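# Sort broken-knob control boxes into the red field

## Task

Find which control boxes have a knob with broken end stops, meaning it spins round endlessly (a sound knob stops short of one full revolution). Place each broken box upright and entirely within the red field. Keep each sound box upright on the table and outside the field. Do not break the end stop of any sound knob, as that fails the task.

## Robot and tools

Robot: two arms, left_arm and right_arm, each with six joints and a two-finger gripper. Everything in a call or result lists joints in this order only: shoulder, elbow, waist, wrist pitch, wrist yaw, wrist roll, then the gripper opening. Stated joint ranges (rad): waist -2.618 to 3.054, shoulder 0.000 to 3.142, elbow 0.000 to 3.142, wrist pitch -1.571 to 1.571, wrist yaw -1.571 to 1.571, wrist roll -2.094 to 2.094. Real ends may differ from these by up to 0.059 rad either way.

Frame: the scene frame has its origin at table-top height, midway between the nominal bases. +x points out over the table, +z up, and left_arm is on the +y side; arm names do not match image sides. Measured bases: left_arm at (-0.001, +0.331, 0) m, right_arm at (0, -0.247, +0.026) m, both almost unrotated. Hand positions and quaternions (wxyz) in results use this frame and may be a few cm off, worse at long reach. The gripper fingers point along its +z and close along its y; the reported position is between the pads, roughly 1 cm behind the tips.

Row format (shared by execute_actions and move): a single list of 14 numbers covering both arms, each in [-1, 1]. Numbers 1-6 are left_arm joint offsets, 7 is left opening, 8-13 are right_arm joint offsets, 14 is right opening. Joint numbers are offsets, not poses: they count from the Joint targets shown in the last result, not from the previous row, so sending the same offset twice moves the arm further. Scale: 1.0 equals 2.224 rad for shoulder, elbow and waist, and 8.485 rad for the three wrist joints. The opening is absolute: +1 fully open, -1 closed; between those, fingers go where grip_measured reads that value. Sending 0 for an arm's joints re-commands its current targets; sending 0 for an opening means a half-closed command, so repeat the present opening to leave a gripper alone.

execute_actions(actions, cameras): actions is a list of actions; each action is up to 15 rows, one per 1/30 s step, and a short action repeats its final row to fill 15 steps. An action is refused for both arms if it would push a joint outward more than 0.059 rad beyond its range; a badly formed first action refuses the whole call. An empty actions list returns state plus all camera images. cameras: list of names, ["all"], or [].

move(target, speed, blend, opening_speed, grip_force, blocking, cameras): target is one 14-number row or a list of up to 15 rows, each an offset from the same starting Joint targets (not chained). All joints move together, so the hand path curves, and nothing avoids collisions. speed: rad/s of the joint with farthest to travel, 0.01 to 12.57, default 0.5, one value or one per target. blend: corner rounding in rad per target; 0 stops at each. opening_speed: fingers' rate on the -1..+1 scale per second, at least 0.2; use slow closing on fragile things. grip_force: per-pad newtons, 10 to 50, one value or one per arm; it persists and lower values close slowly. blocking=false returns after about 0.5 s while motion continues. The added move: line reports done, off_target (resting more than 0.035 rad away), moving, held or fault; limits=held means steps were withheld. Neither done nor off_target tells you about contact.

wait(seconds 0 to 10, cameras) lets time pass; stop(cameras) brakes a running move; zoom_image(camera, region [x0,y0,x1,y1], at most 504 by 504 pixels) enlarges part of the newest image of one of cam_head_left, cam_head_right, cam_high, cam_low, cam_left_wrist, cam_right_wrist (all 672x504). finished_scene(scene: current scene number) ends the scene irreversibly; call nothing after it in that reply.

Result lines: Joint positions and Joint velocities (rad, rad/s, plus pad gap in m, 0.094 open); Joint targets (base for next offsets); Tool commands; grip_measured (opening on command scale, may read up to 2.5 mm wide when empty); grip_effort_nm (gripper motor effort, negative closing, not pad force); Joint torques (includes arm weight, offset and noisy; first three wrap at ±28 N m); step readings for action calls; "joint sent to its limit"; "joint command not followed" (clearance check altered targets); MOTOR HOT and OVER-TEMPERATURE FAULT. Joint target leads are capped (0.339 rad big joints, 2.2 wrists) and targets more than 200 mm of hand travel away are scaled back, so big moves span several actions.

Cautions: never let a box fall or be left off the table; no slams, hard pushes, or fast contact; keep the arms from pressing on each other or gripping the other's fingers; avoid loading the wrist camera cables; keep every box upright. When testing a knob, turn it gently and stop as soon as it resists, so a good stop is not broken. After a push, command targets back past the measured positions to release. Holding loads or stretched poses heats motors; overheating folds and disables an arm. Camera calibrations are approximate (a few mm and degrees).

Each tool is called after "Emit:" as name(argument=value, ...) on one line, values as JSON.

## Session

Emit:
execute_actions(actions=[])

Emit:
zoom_image(camera="cam_high", region=[110, 220, 550, 400])

Scene clock: 0.00 s.
left_arm: end_effector_position=(+0.3980, +0.3025, +0.0937) grip_measured=+1.000 grip_effort_nm=n/a end_effector_quat_wxyz=(+0.575, +0.014, +0.816, +0.056) | right_arm: end_effector_position=(+0.3818, -0.2533, +0.1067) grip_measured=+1.000 grip_effort_nm=n/a end_effector_quat_wxyz=(+0.569, +0.060, +0.819, -0.043)
Joint names: [shoulder, elbow, waist, wrist pitch, wrist yaw, wrist roll]
Joint positions: left_arm=[1.557 0.398 -0.174 0.808 -0.242 0.027 0.094] | right_arm=[1.541 0.32 0.042 0.855 0.216 0.079 0.094]
Joint velocities: within noise
Joint torques (N m): no reading
Heat: left arm: 29 °C; right arm: 29 °C.
Joint targets: left_arm=[1.553 0.404 -0.174 0.803 -0.242 0.027] | right_arm=[1.537 0.325 0.042 0.851 0.215 0.080]
Tool commands: left_gripper/opening=+1.0 right_gripper/opening=+1.0
camera_calibration:
cam_left_wrist: T_world_to_cam=[[0.063329, -0.992245, -0.106954, 0.287569], [-0.693361, 0.0333362, -0.719819, 0.371583], [0.717802, 0.119743, -0.685873, -0.165264], [0, 0, 0, 1]] pos_world=[0.358057, 0.292741, 0.184879]
cam_right_wrist: T_world_to_cam=[[-0.160176, -0.987084, -0.00288704, -0.18816], [-0.712419, 0.117629, -0.691825, 0.410984], [0.68323, -0.108757, -0.722059, -0.123433], [0, 0, 0, 1]] pos_world=[0.346987, -0.247497, 0.19466]

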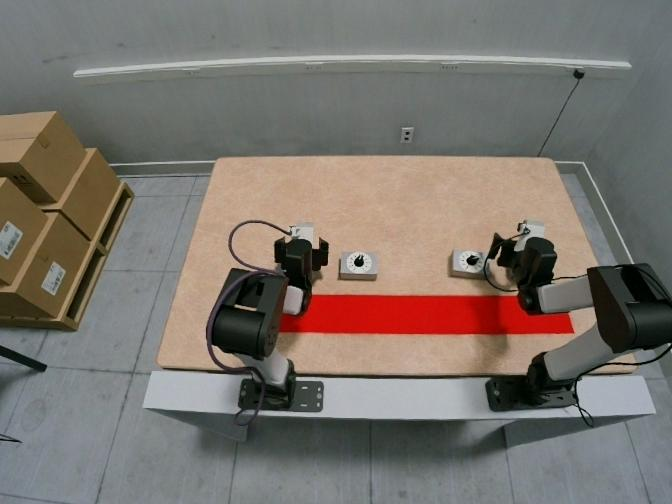

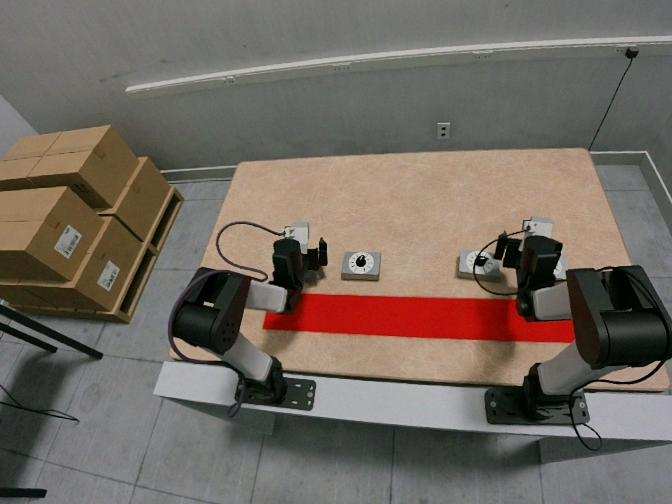

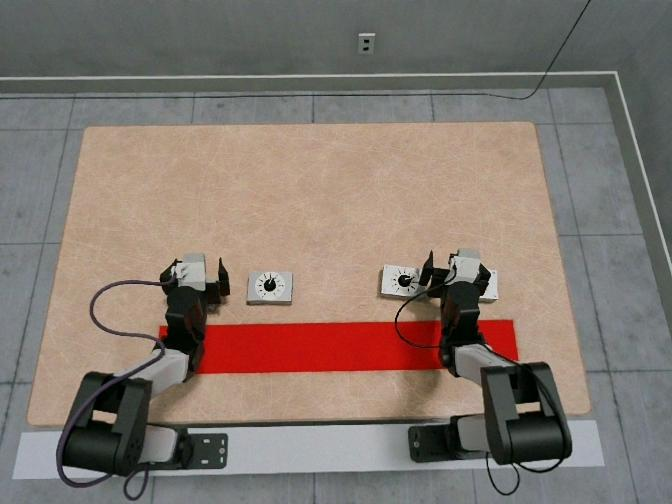

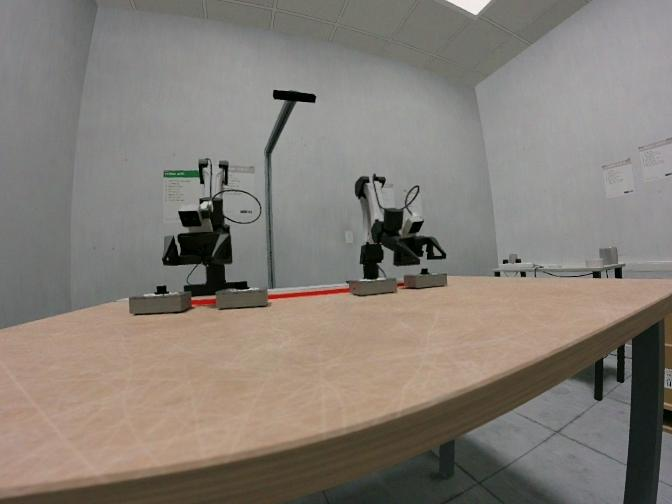

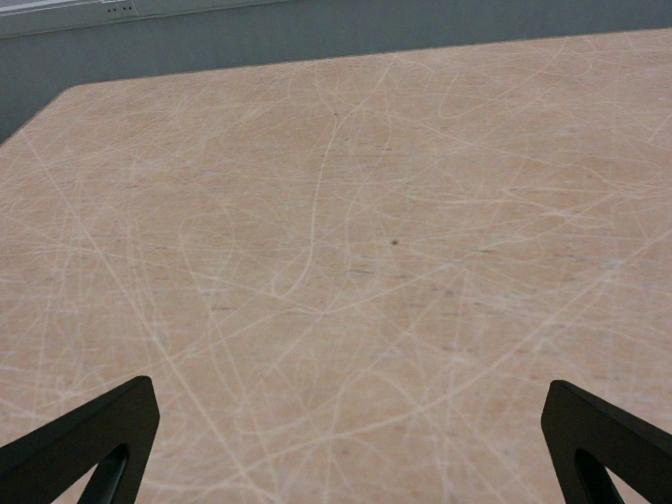

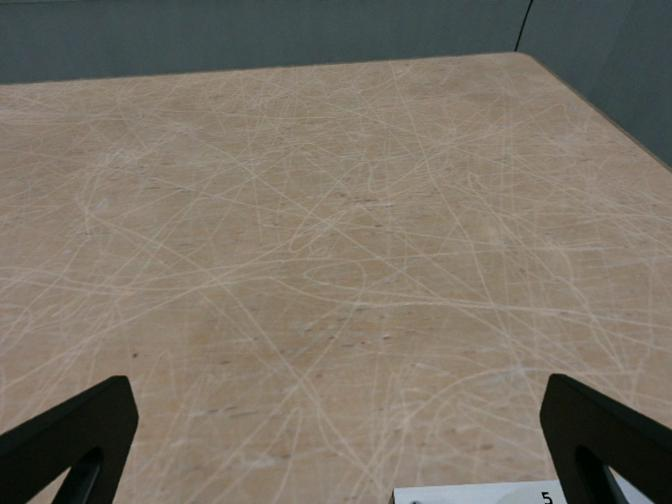

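Scaled by 1.145 from the camera's 672x504 image, which has a finer 960x720 frame.

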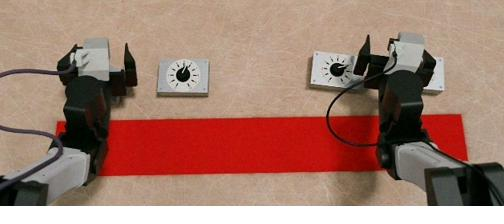

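Emit:
move(target=[[0,0.313,0.0454,-0.0711,0.0285,-0.0032,1,-0.0166,0.326,-0.08,-0.1003,-0.0253,-0.0094,1],[0.1413,0.4915,0.0454,-0.2362,0.0285,-0.0032,1,0.1482,0.4707,-0.116,-0.2271,-0.0253,-0.0094,1]], speed=1.5, blend=0.2, cameras=["cam_high","cam_left_wrist","cam_right_wrist"])

Emit:
zoom_image(camera="cam_high", region=[230, 250, 450, 320])

Scene clock: 17.90 s.
left_arm: end_effector_position=(+0.3416, +0.3049, +0.0837) grip_measured=+1.000 grip_effort_nm=-0.04 end_effector_quat_wxyz=(+0.000, +0.046, +0.999, +0.003) | right_arm: end_effector_position=(+0.3313, -0.3069, +0.0777) grip_measured=+1.000 grip_effort_nm=0.00 end_effector_quat_wxyz=(-0.001, +0.088, +0.996, -0.008)
Joint names: [shoulder, elbow, waist, wrist pitch, wrist yaw, wrist roll]
Joint positions: left_arm=[1.853 1.473 -0.077 -1.19 -0.005 0.013 0.094] | right_arm=[1.856 1.345 -0.21 -1.062 0.016 0.007 0.094]
Joint torques (N m): left_arm=[-8.17 7.77 0.21 0.14 0.03 -0.18] | right_arm=[-7.28 9.07 -0.79 0.32 -0.06 -0.11]
Heat: left arm: 29 °C; right arm: 30 °C.
Joint targets: left_arm=[1.867 1.497 -0.073 -1.201 0.000 0.000] | right_arm=[1.867 1.372 -0.216 -1.076 0.000 0.000]
move: done
camera_calibration:
cam_left_wrist: T_world_to_cam=[[-0.0840127, -0.996162, -0.0245627, 0.337133], [-0.910078, 0.0666668, 0.409039, 0.29458], [-0.405832, 0.0567185, -0.912186, 0.290184], [0, 0, 0, 1]] pos_world=[0.41418, 0.299742, 0.152488]
cam_right_wrist: T_world_to_cam=[[-0.184964, -0.982403, 0.0259399, -0.241852], [-0.882297, 0.177626, 0.435892, 0.348344], [-0.432829, 0.0577376, -0.899625, 0.318986], [0, 0, 0, 1]] pos_world=[0.400675, -0.317889, 0.141402]
Images, in order (width x height): cam_high 672x504, cam_left_wrist 672x504, cam_right_wrist 672x504.

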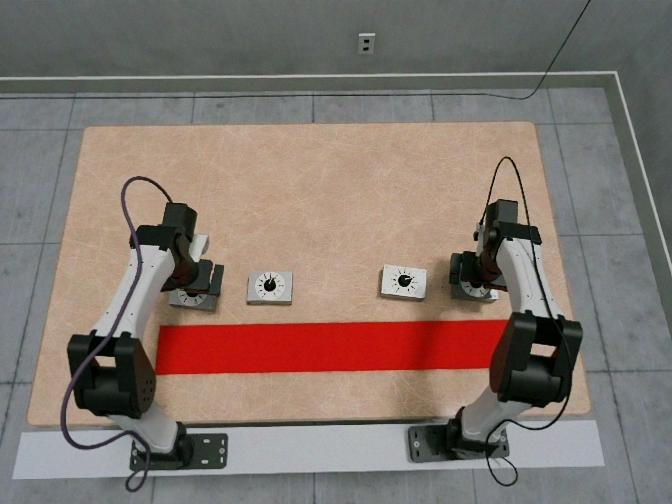

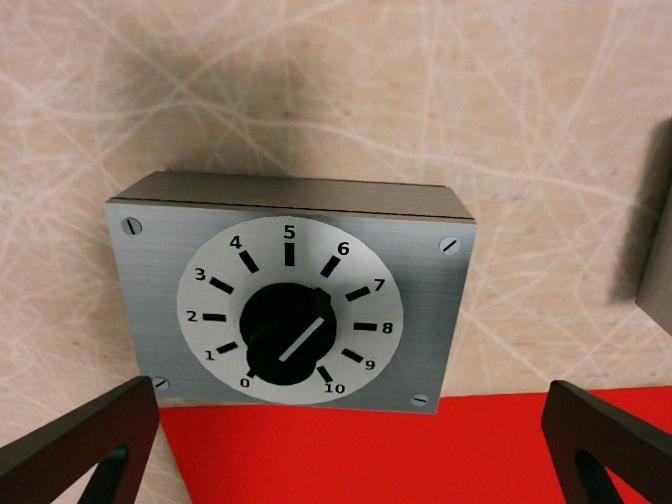

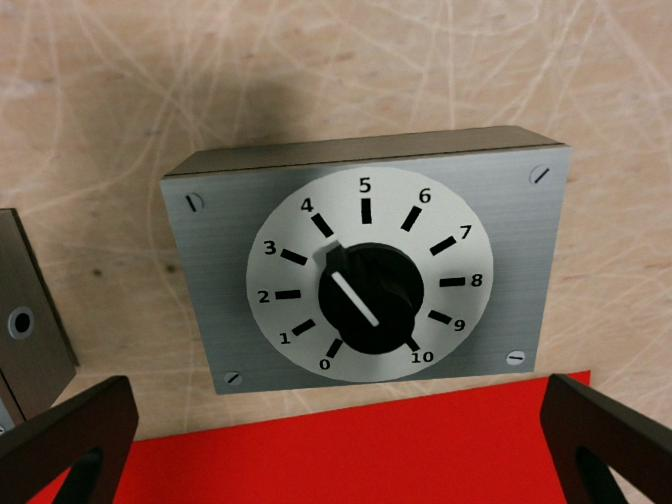

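Scaled by 2.291 from the camera's 672x504 image, which has a finer 960x720 frame.

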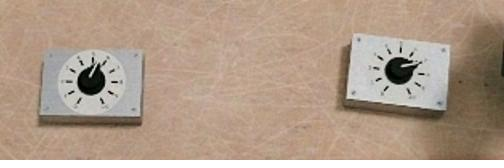

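Emit:
move(target=[[0,0,0.0229,0,0,-0.2416,-0.1,0.0082,0.0116,-0.0135,-0.0009,0,0.244,-0.1],[0.0023,-0.0528,0.0229,0.0145,0,-0.2416,-0.1,0.0224,-0.0216,-0.0135,0.0116,0,0.244,-0.1]], speed=[2.5,0.4], cameras=["cam_left_wrist","cam_right_wrist"])

Scene clock: 65.23 s.
left_arm: end_effector_position=(+0.3425, +0.3215, +0.0597) grip_measured=-0.098 grip_effort_nm=-0.13 end_effector_quat_wxyz=(-0.004, +0.842, -0.539, +0.003) | right_arm: end_effector_position=(+0.3398, -0.3183, +0.0588) grip_measured=-0.097 grip_effort_nm=-0.16 end_effector_quat_wxyz=(+0.007, +0.905, +0.426, -0.001)
Joint names: [shoulder, elbow, waist, wrist pitch, wrist yaw, wrist roll]
Joint positions: left_arm=[1.862 1.387 -0.027 -1.086 -0.003 -2.033 0.042] | right_arm=[1.907 1.335 -0.239 -0.992 0.013 2.062 0.042]
Joint torques (N m): left_arm=[-8.35 5.18 0.35 0.28 -0.05 -0.23] | right_arm=[-7.75 5.35 -0.9 0.53 0.02 0.07]
Heat: left arm: 35 °C; right arm: 36 °C.
Joint targets: left_arm=[1.872 1.379 -0.022 -1.078 0.000 -2.050] | right_arm=[1.916 1.324 -0.246 -0.978 0.001 2.070]
move: done
camera_calibration:
cam_left_wrist: T_world_to_cam=[[0.904682, 0.42598, -0.00959565, -0.443684], [0.391957, -0.823173, 0.4108, 0.144169], [0.167093, -0.375404, -0.911675, 0.210238], [0, 0, 0, 1]] pos_world=[0.309755, 0.3866, 0.128187]
cam_right_wrist: T_world_to_cam=[[-0.764698, 0.644385, -0.00238298, 0.4656], [0.58184, 0.692055, 0.427226, 0.0328993], [0.276947, 0.325312, -0.904142, 0.150498], [0, 0, 0, 1]] pos_world=[0.295221, -0.371753, 0.123126]
Images, in order (width x height): cam_left_wrist 672x504, cam_right_wrist 672x504.

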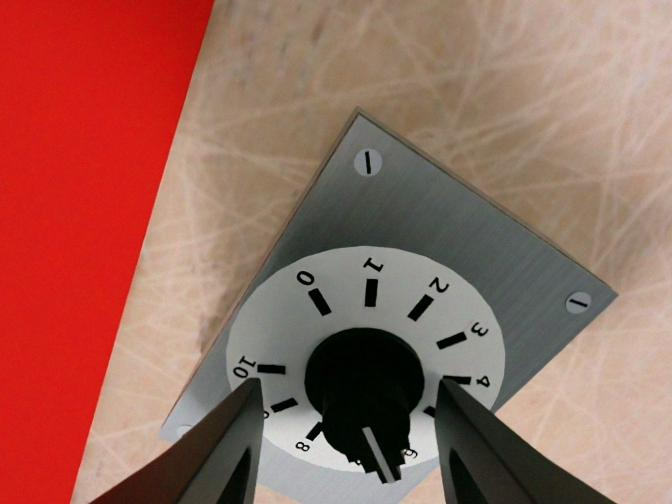

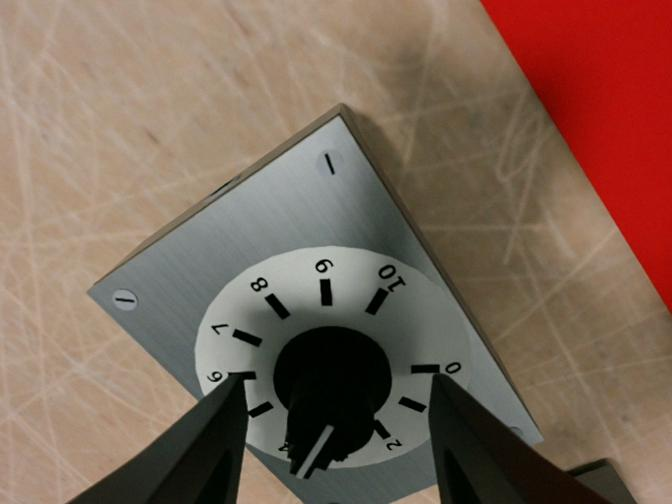

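Emit:
move(target=[[0,0,0,0,0,0,-0.8,0,0,0,0,0,0,-0.8],[0,0,0,0,0,0.3123,-0.8,0,0,0,0,0,-0.3182,-0.8]], speed=[0.5,1.2], grip_force=20, cameras=["cam_left_wrist","cam_right_wrist"])

Scene clock: 75.73 s.
left_arm: end_effector_position=(+0.3467, +0.3238, +0.0598) grip_measured=-0.590 grip_effort_nm=-0.52 end_effector_quat_wxyz=(+0.012, +0.293, +0.956, +0.007) | right_arm: end_effector_position=(+0.3453, -0.3148, +0.0588) grip_measured=-0.603 grip_effort_nm=-0.47 end_effector_quat_wxyz=(+0.014, -0.206, +0.978, +0.001)
Joint names: [shoulder, elbow, waist, wrist pitch, wrist yaw, wrist roll]
Joint positions: left_arm=[1.862 1.387 -0.023 -1.069 -0.007 0.57 0.019] | right_arm=[1.907 1.335 -0.239 -0.973 -0.013 -0.615 0.019]
Joint torques (N m): left_arm=[-8.44 5.27 -0.06 0.23 0.07 0.21] | right_arm=[-7.87 5.55 -0.81 0.49 0.18 -0.17]
Heat: left arm: 34 °C; right arm: 36 °C.
Joint targets: left_arm=[1.872 1.379 -0.022 -1.078 0.000 0.600] | right_arm=[1.916 1.324 -0.246 -0.978 0.001 -0.630]
grip_force (N): 20, 20
move: done
camera_calibration:
cam_left_wrist: T_world_to_cam=[[-0.55288, -0.832328, -0.0394287, 0.466192], [-0.774787, 0.496093, 0.391914, 0.12289], [-0.30664, 0.24723, -0.919157, 0.173624], [0, 0, 0, 1]] pos_world=[0.406202, 0.284135, 0.129807]
cam_right_wrist: T_world_to_cam=[[0.395033, -0.918556, 0.0143103, -0.425949], [-0.84069, -0.355177, 0.408766, 0.189783], [-0.370392, -0.173507, -0.912527, 0.214875], [0, 0, 0, 1]] pos_world=[0.4074, -0.286569, 0.124598]
Images, in order (width x height): cam_left_wrist 672x504, cam_right_wrist 672x504.

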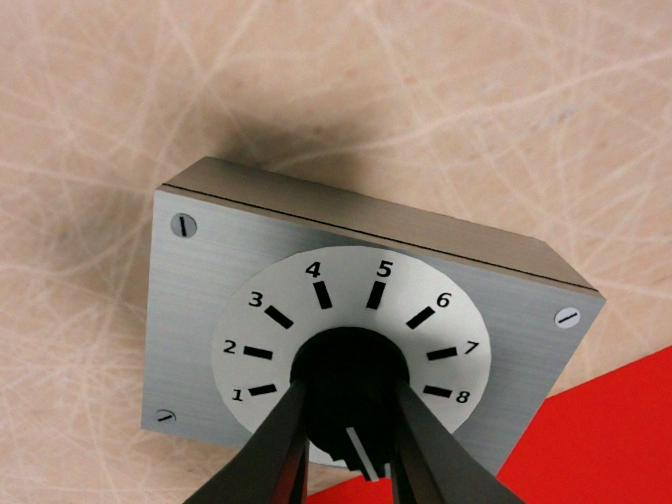

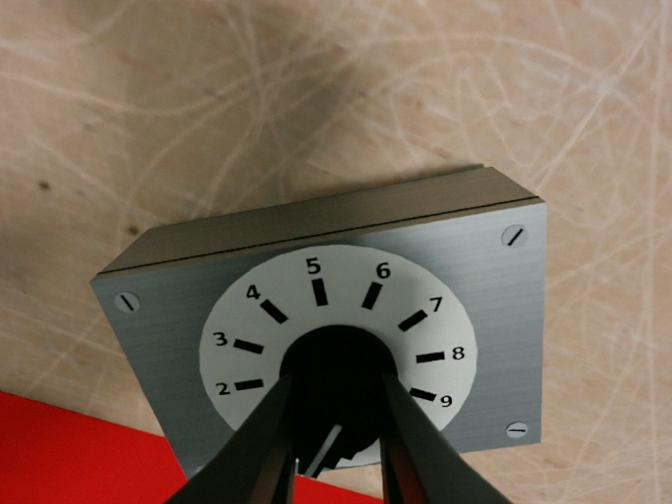

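Emit:
move(target=[[0,0,0,0,0,0,-0.1,0,0,0,0,0,0,-0.1],[-0.01,0.0425,0,-0.0137,0,0,-0.1,-0.0138,0.0331,0,-0.0124,0,0,-0.1],[0.1087,0.2118,-0.2059,-0.027,0,-0.165,-0.1,0.0091,0.065,0.2104,-0.0147,0,-0.1108,-0.1]], speed=[0.5,0.5,1.5], blend=[0,0.05,0], grip_force=50, cameras=["cam_left_wrist","cam_right_wrist","cam_high"])

Scene clock: 109.13 s.
left_arm: end_effector_position=(+0.3586, +0.1423, +0.0862) grip_measured=-0.102 grip_effort_nm=0.05 end_effector_quat_wxyz=(+0.002, -0.150, +0.989, -0.001) | right_arm: end_effector_position=(+0.3442, -0.1546, +0.0794) grip_measured=-0.103 grip_effort_nm=0.16 end_effector_quat_wxyz=(-0.004, +0.790, -0.614, -0.003)
Joint names: [shoulder, elbow, waist, wrist pitch, wrist yaw, wrist roll]
Joint positions: left_arm=[2.097 1.827 -0.482 -1.296 -0.001 -0.784 0.042] | right_arm=[1.923 1.442 0.219 -1.088 -0.008 -1.562 0.042]
Joint torques (N m): left_arm=[-10.03 7.82 0.05 0.15 -0.05 -0.23] | right_arm=[-7.54 8.98 0.13 0.25 0.11 -0.11]
Heat: left arm: 35 °C; right arm: 38 °C.
Joint targets: left_arm=[2.114 1.851 -0.480 -1.307 0.000 -0.800] | right_arm=[1.937 1.468 0.222 -1.103 0.000 -1.570]
move: done
camera_calibration:
cam_left_wrist: T_world_to_cam=[[0.303113, -0.952806, -0.0168285, 0.0309729], [-0.868945, -0.283598, 0.405593, 0.355332], [-0.391224, -0.108318, -0.913899, 0.326833], [0, 0, 0, 1]] pos_world=[0.427241, 0.165684, 0.155093]
cam_right_wrist: T_world_to_cam=[[0.971154, 0.238118, 0.0126268, -0.298027], [0.210083, -0.879461, 0.4271, -0.206827], [0.112805, -0.412127, -0.904116, 0.0571954], [0, 0, 0, 1]] pos_world=[0.326429, -0.0873585, 0.14381]
Images, in order (width x height): cam_high 672x504, cam_left_wrist 672x504, cam_right_wrist 672x504.

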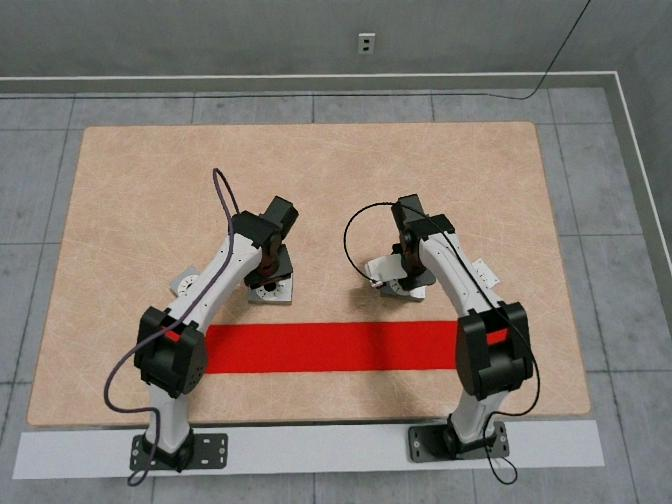

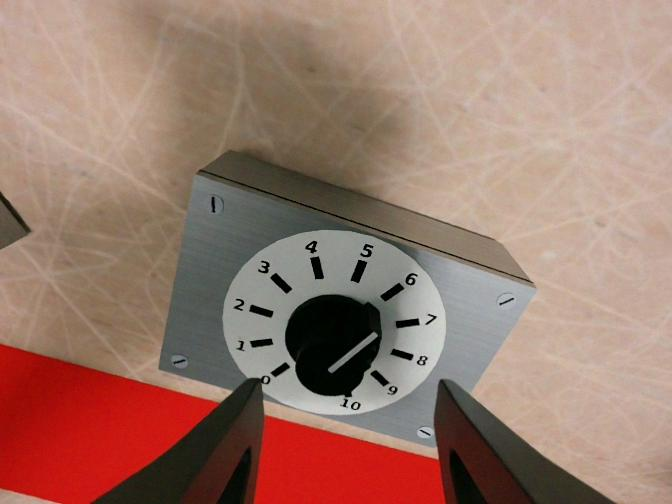

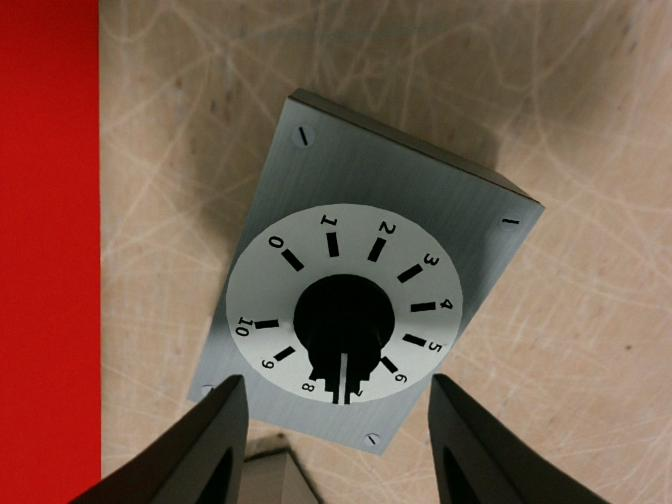

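Emit:
move(target=[-0.0067,-0.0674,0,0.0154,0,0.0141,-0.1,0.0103,-0.0384,0.002,0.0126,0,0,-0.1], speed=0.4, cameras=["cam_left_wrist","cam_right_wrist"])

Emit:
move(target=[[0,0,0,0,0,0,-0.8,0,0,0,0,0,0,-0.8],[0,0,0,0,0,0.3159,-0.8,0,0,0,0,0,0.2428,-0.8]], speed=[0.5,1.2], grip_force=20, cameras=["cam_left_wrist","cam_right_wrist"])

Scene clock: 139.13 s.
left_arm: end_effector_position=(+0.3544, +0.1445, +0.0567) grip_measured=-0.102 grip_effort_nm=0.05 end_effector_quat_wxyz=(-0.001, -0.106, +0.994, +0.002) | right_arm: end_effector_position=(+0.3467, -0.1539, +0.0589) grip_measured=-0.103 grip_effort_nm=0.16 end_effector_quat_wxyz=(-0.005, +0.790, -0.613, -0.001)
Joint names: [shoulder, elbow, waist, wrist pitch, wrist yaw, wrist roll]
Joint positions: left_arm=[2.097 1.71 -0.482 -1.187 -0.001 -0.696 0.042] | right_arm=[1.95 1.395 0.219 -1.009 -0.008 -1.562 0.042]
Joint torques (N m): left_arm=[-11.23 5.2 0.05 0.36 -0.04 0.12] | right_arm=[-8.02 5.41 0.55 0.55 0.11 -0.11]
Heat: left arm: 39 °C; right arm: 39 °C.
Joint targets: left_arm=[2.099 1.700 -0.480 -1.176 0.000 -0.681] | right_arm=[1.960 1.383 0.226 -0.995 0.000 -1.570]
move: done
camera_calibration:
cam_left_wrist: T_world_to_cam=[[0.217594, -0.97577, -0.0229098, 0.0678943], [-0.887503, -0.20757, 0.411404, 0.359457], [-0.406191, -0.0691866, -0.911165, 0.297984], [0, 0, 0, 1]] pos_world=[0.425284, 0.161478, 0.125186]
cam_right_wrist: T_world_to_cam=[[0.971006, 0.23843, 0.0172576, -0.300541], [0.208466, -0.879886, 0.427016, -0.197499], [0.116998, -0.411038, -0.904079, 0.0373676], [0, 0, 0, 1]] pos_world=[0.328628, -0.0867593, 0.123305]
Images, in order (width x height): cam_left_wrist 672x504, cam_right_wrist 672x504.

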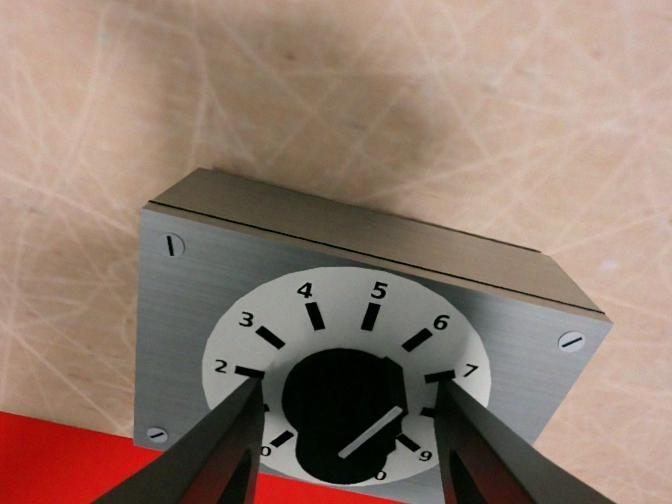

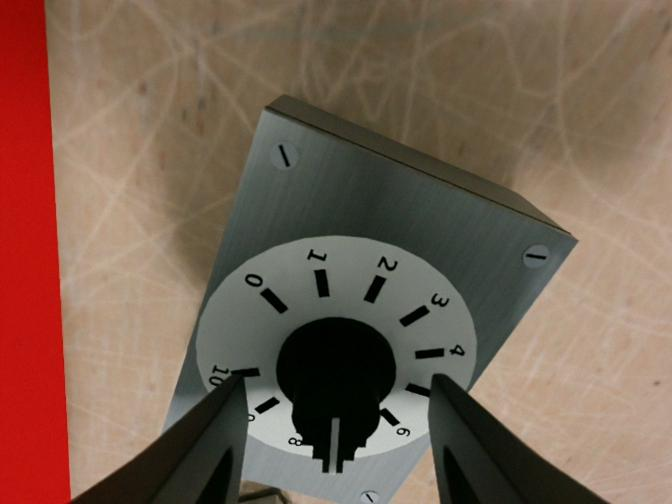

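Scene clock: 144.93 s.
left_arm: end_effector_position=(+0.3553, +0.1447, +0.0573) grip_measured=-0.393 grip_effort_nm=-0.51 end_effector_quat_wxyz=(-0.001, +0.943, +0.334, +0.001) | right_arm: end_effector_position=(+0.3447, -0.1526, +0.0589) grip_measured=-0.609 grip_effort_nm=-0.47 end_effector_quat_wxyz=(-0.002, +0.109, +0.994, +0.005)
Joint names: [shoulder, elbow, waist, wrist pitch, wrist yaw, wrist roll]
Joint positions: left_arm=[2.096 1.71 -0.482 -1.185 -0.003 1.977 0.029] | right_arm=[1.95 1.395 0.223 -1.015 -0.01 0.482 0.018]
Joint torques (N m): left_arm=[-11 5.12 0.02 0.27 0.05 0.17] | right_arm=[-8.09 5.41 0.2 0.66 0.23 0.08]
Heat: left arm: 39 °C; right arm: 38 °C.
Joint targets: left_arm=[2.099 1.700 -0.480 -1.176 0.000 2.000] | right_arm=[1.960 1.383 0.226 -0.996 0.001 0.490]
grip_force (N): 20, 20
move: done
camera_calibration:
cam_left_wrist: T_world_to_cam=[[-0.63519, 0.77214, -0.0182461, 0.117577], [0.698948, 0.58471, 0.411808, -0.318233], [0.328642, 0.248823, -0.911088, -0.00824379], [0, 0, 0, 1]] pos_world=[0.299821, 0.0973399, 0.125686]
cam_right_wrist: T_world_to_cam=[[-0.226076, -0.974109, 0.00129353, -0.0703307], [-0.875352, 0.203739, 0.438463, 0.34239], [-0.427374, 0.0979938, -0.898748, 0.303269], [0, 0, 0, 1]] pos_world=[0.413421, -0.167986, 0.122528]
Images, in order (width x height): cam_left_wrist 672x504, cam_right_wrist 672x504.

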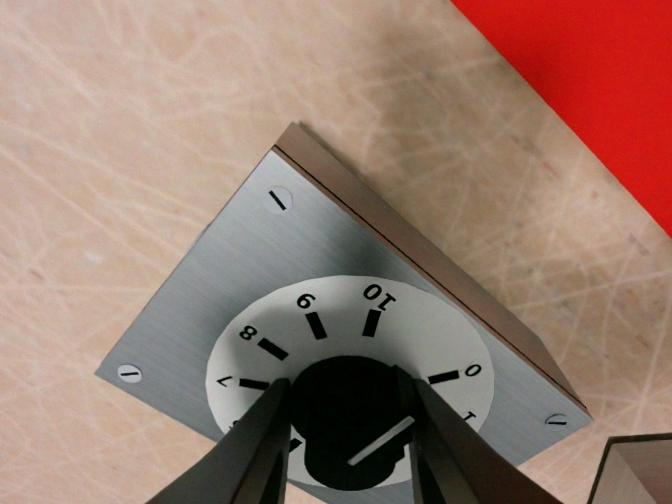

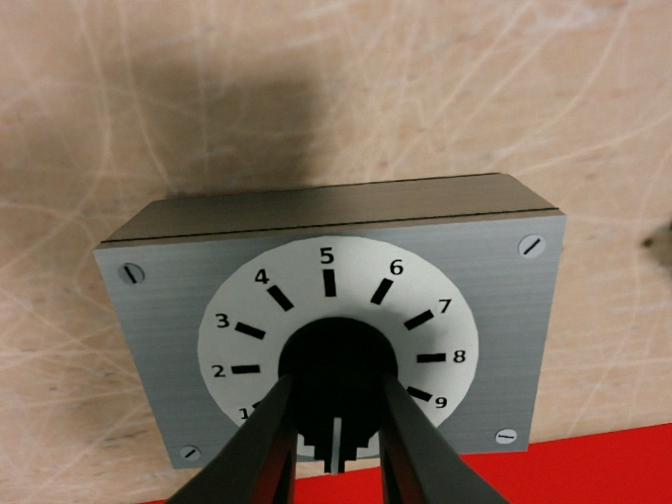

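Emit:
move(target=[[0,0,0,0,0,0,1,0,0,0,0,0,0,1],[0,0,0,0,0,-0.0994,1,0,0,0,0,0,-0.1953,1]], speed=2, grip_force=50, cameras=["cam_left_wrist","cam_right_wrist"])

Scene clock: 195.60 s.
left_arm: end_effector_position=(+0.3546, +0.1432, +0.0571) grip_measured=+0.998 grip_effort_nm=0.05 end_effector_quat_wxyz=(+0.001, +0.735, +0.678, -0.002) | right_arm: end_effector_position=(+0.3463, -0.1522, +0.0589) grip_measured=+0.997 grip_effort_nm=0.14 end_effector_quat_wxyz=(+0.005, -0.652, +0.758, +0.003)
Joint names: [shoulder, elbow, waist, wrist pitch, wrist yaw, wrist roll]
Joint positions: left_arm=[2.096 1.709 -0.483 -1.183 0.004 1.167 0.094] | right_arm=[1.95 1.395 0.223 -1.009 -0.01 -1.159 0.094]
Joint torques (N m): left_arm=[-11.06 5.24 0.09 0.31 -0.01 -0.17] | right_arm=[-8.1 5.44 0.13 0.58 0.15 -0.1]
Heat: left arm: 42 °C; right arm: 38 °C.
Joint targets: left_arm=[2.099 1.701 -0.480 -1.176 0.000 1.156] | right_arm=[1.960 1.383 0.226 -0.995 0.001 -1.167]
move: done
camera_calibration:
cam_left_wrist: T_world_to_cam=[[-0.997159, 0.0731218, -0.0180763, 0.346777], [0.0595494, 0.912258, 0.405265, -0.136598], [0.046124, 0.403038, -0.91402, 0.0705306], [0, 0, 0, 1]] pos_world=[0.350673, 0.0708291, 0.126093]
cam_right_wrist: T_world_to_cam=[[0.987367, -0.15794, 0.0126986, -0.366273], [-0.148371, -0.893457, 0.423935, -0.0742405], [-0.0556108, -0.420463, -0.905604, 0.0966029], [0, 0, 0, 1]] pos_world=[0.356003, -0.083562, 0.123608]
Images, in order (width x height): cam_left_wrist 672x504, cam_right_wrist 672x504.

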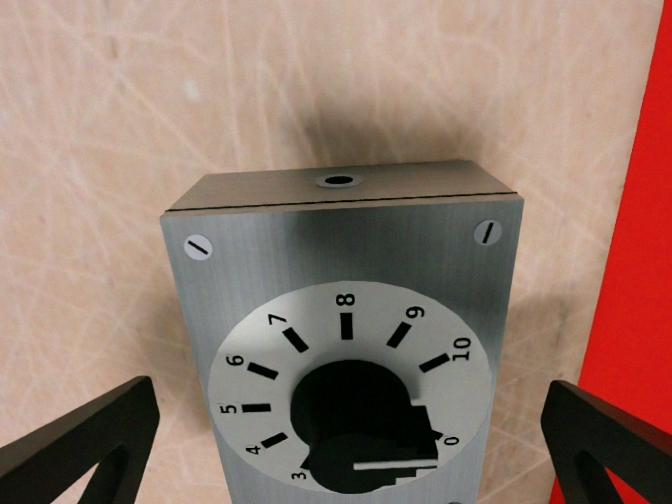

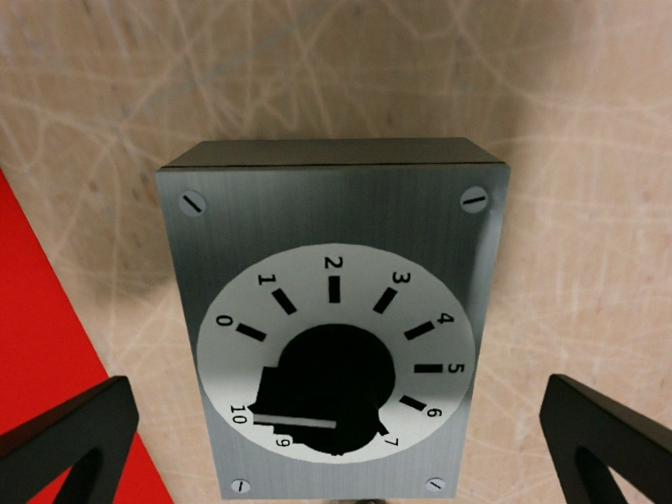

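Emit:
move(target=[[0.0108,-0.0339,0,0.0119,0,0,1,0.0147,-0.0243,0,0.0101,0,0,1],[0.0108,-0.0339,0,0.0119,0,0,0,0.0147,-0.0243,0,0.0101,0,0,0]], speed=0.3, grip_force=30)

Emit:
move(target=[[-0.0038,0.0126,0,-0.0041,0,0,0,-0.0058,0.0094,0,-0.004,0,0,0],[-0.1885,-0.2381,-0.0989,0.0132,0,-0.0345,0,-0.2223,-0.2472,0.0733,0.007,0,0.0009,0],[-0.1826,-0.25,-0.0989,0.0179,0,-0.0345,0,-0.2138,-0.2584,0.0733,0.0121,0,0.0009,0]], speed=[0.15,0.6,0.1], cameras=["cam_high","cam_left_wrist","cam_right_wrist"])

Scene clock: 214.43 s.
left_arm: end_effector_position=(+0.3551, +0.1430, +0.0331) grip_measured=+0.520 grip_effort_nm=-0.70 end_effector_quat_wxyz=(+0.004, +0.734, +0.679, -0.001) | right_arm: end_effector_position=(+0.3465, -0.1522, +0.0355) grip_measured=+0.485 grip_effort_nm=-0.63 end_effector_quat_wxyz=(+0.005, -0.653, +0.757, +0.003)
Joint names: [shoulder, elbow, waist, wrist pitch, wrist yaw, wrist roll]
Joint positions: left_arm=[2.109 1.633 -0.483 -1.087 0.004 1.163 0.071] | right_arm=[1.981 1.341 0.223 -0.924 -0.01 -1.16 0.07]
Joint torques (N m): left_arm=[-10.21 5.15 0.08 0.37 -0.01 -0.12] | right_arm=[-8.03 5.16 0.2 0.58 0.14 -0.09]
Heat: left arm: 43 °C; right arm: 38 °C.
Joint targets: left_arm=[2.123 1.625 -0.480 -1.075 0.000 1.156] | right_arm=[1.992 1.329 0.226 -0.910 0.001 -1.167]
grip_force (N): 30, 30
move: done

Scene clock: 217.47 s.
left_arm: end_effector_position=(+0.2199, +0.1476, +0.0299) grip_measured=+0.519 grip_effort_nm=-0.70 end_effector_quat_wxyz=(-0.011, +0.708, +0.706, +0.002) | right_arm: end_effector_position=(+0.2024, -0.1546, +0.0329) grip_measured=+0.485 grip_effort_nm=-0.65 end_effector_quat_wxyz=(+0.007, +0.711, -0.703, -0.007)
Joint names: [shoulder, elbow, waist, wrist pitch, wrist yaw, wrist roll]
Joint positions: left_arm=[1.721 1.087 -0.696 -0.959 -0.007 0.875 0.071] | right_arm=[1.52 0.773 0.384 -0.842 -0.007 -1.16 0.07]
Joint torques (N m): left_arm=[-7.95 4.08 -0.43 0.58 0.08 -0.17] | right_arm=[-5.01 4.23 0.47 0.73 0.09 -0.02]
Heat: left arm: 42 °C; right arm: 39 °C.
Joint targets: left_arm=[1.717 1.069 -0.700 -0.923 0.000 0.863] | right_arm=[1.517 0.754 0.389 -0.807 0.001 -1.159]
grip_force (N): 30, 30
move: off_target (left_arm); left_arm: the wrist pitch is farthest, 0.036 rad from its target
camera_calibration:
cam_left_wrist: T_world_to_cam=[[-0.999959, -0.0054622, -0.00717594, 0.22358], [-0.00800148, 0.90442, 0.426569, -0.106193], [0.00416005, 0.426609, -0.904427, 0.0555761], [0, 0, 0, 1]] pos_world=[0.22249, 0.0735553, 0.0971677]
cam_right_wrist: T_world_to_cam=[[0.999956, 0.00317392, -0.00879447, -0.201157], [0.00668583, -0.900263, 0.435294, -0.119469], [-0.00653575, -0.435334, -0.900245, 0.0516543], [0, 0, 0, 1]] pos_world=[0.202284, -0.0844287, 0.0967368]
Images, in order (width x height): cam_high 672x504, cam_left_wrist 672x504, cam_right_wrist 672x504.

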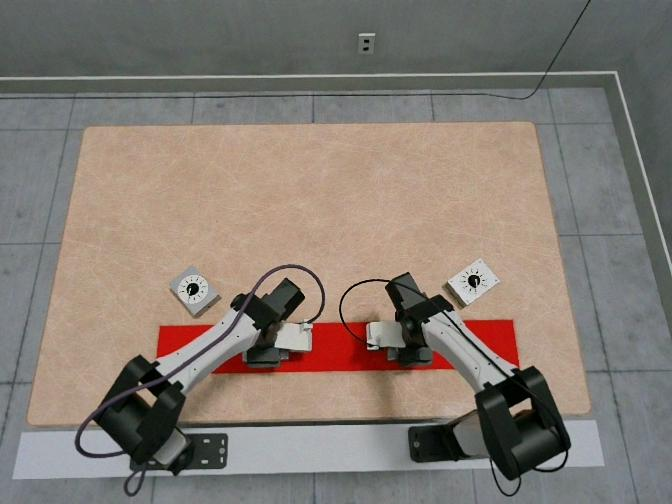

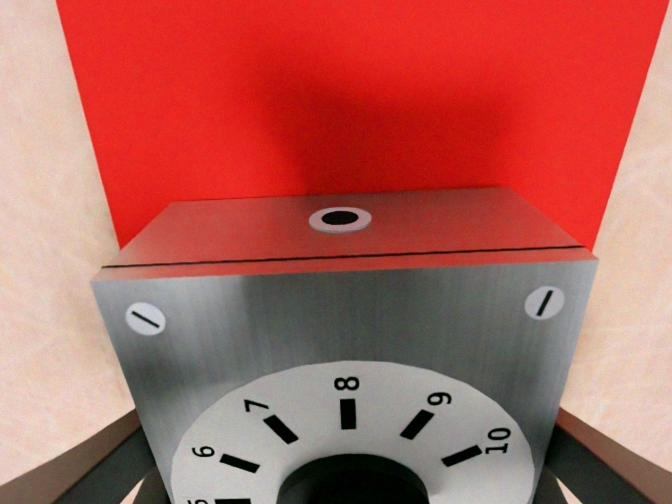

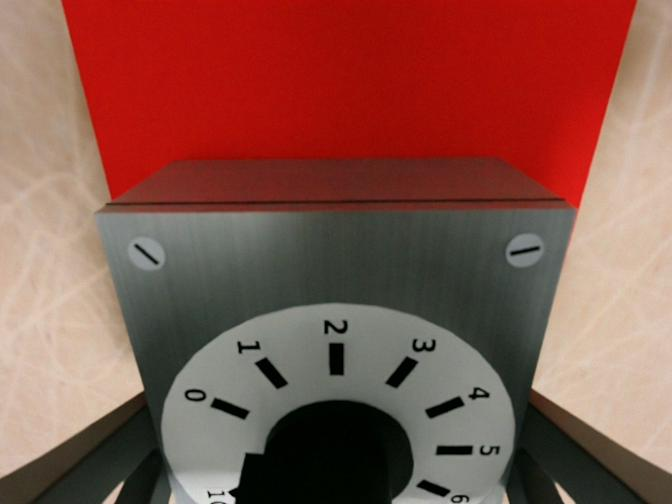

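Emit:
move(target=[[0,0.002,0,0,0,0,1,0,0.001,0,0,0,0,1],[-0.029,0.0771,0,-0.0278,0,0,1,-0.0394,0.0654,0,-0.0276,0,0,1]], speed=[0.3,0.4], grip_force=50, cameras=["cam_high","cam_head_left","cam_head_right","cam_low"])

Emit:
zoom_image(camera="cam_high", region=[150, 250, 330, 390])

Emit:
zoom_image(camera="cam_high", region=[350, 250, 530, 390])

Scene clock: 228.10 s.
left_arm: end_effector_position=(+0.2195, +0.1479, +0.0762) grip_measured=+0.998 grip_effort_nm=0.05 end_effector_quat_wxyz=(-0.013, +0.708, +0.707, +0.002) | right_arm: end_effector_position=(+0.2001, -0.1557, +0.0731) grip_measured=+0.997 grip_effort_nm=0.16 end_effector_quat_wxyz=(+0.008, +0.711, -0.703, -0.007)
Joint names: [shoulder, elbow, waist, wrist pitch, wrist yaw, wrist roll]
Joint positions: left_arm=[1.67 1.222 -0.696 -1.149 -0.006 0.875 0.094] | right_arm=[1.442 0.878 0.384 -1.027 -0.007 -1.16 0.094]
Joint torques (N m): left_arm=[-8.99 7.24 -0.42 0.09 0.08 -0.16] | right_arm=[-5.53 8.44 0.39 0.25 0.12 -0.02]
Heat: left arm: 42 °C; right arm: 38 °C.
Joint targets: left_arm=[1.652 1.241 -0.700 -1.159 0.000 0.863] | right_arm=[1.429 0.900 0.389 -1.041 0.001 -1.159]
move: done
Images, in order (width x height): cam_head_left 672x504, cam_head_right 672x504, cam_high 672x504, cam_low 672x504.

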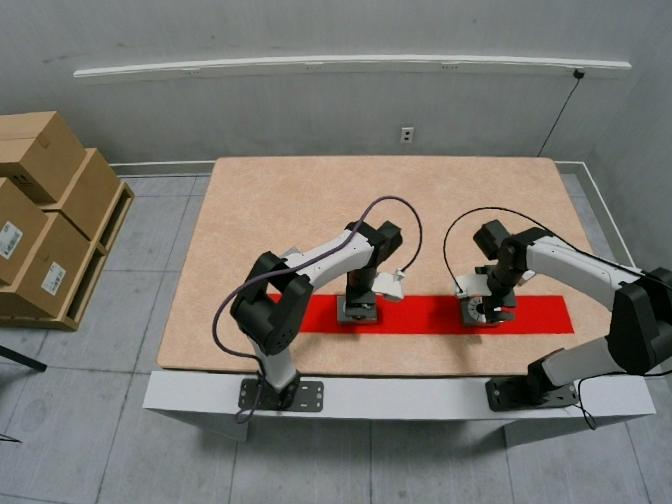

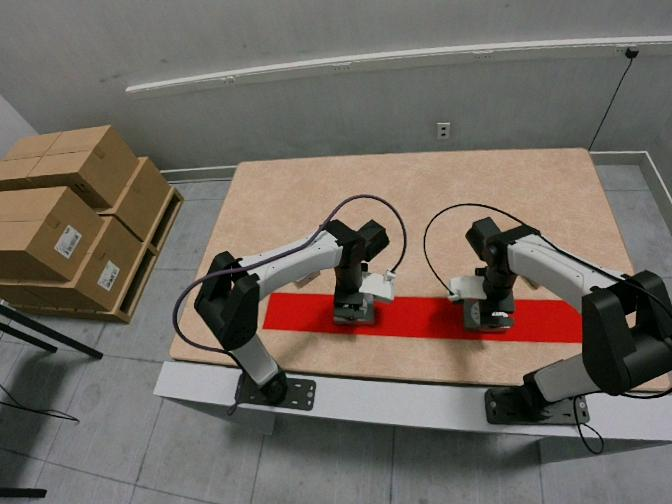

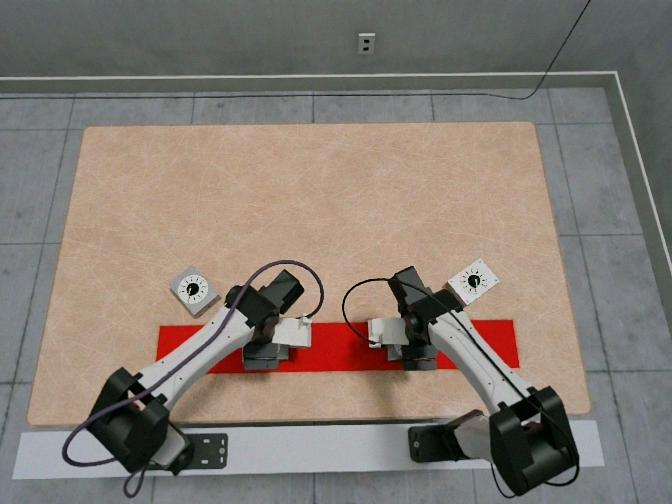

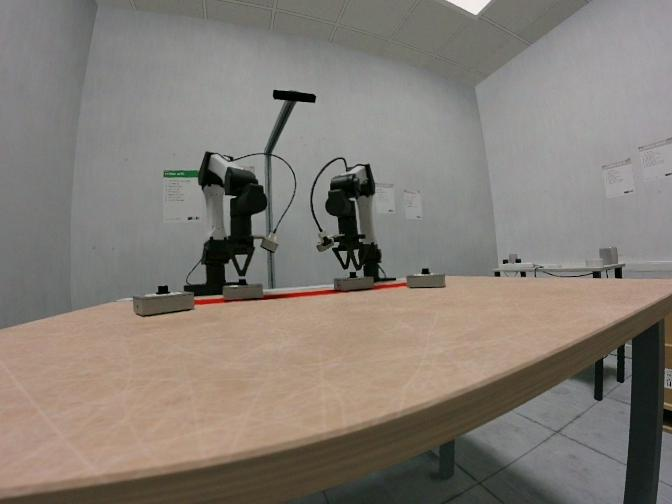

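Scaled by 2.800 from the camera's 672x504 image, which has a finer 960x720 frame.

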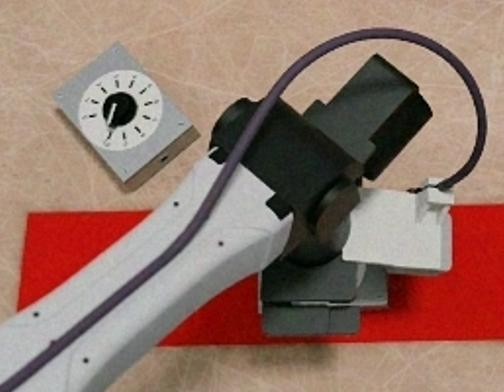

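Scaled by 2.800 from the camera's 672x504 image, which has a finer 960x720 frame.

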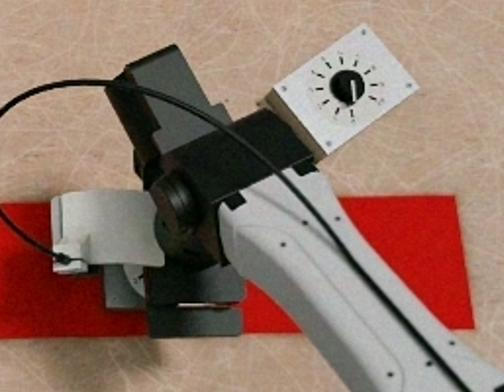

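Emit:
finished_scene(scene=2)

The scene is finished: the task was done.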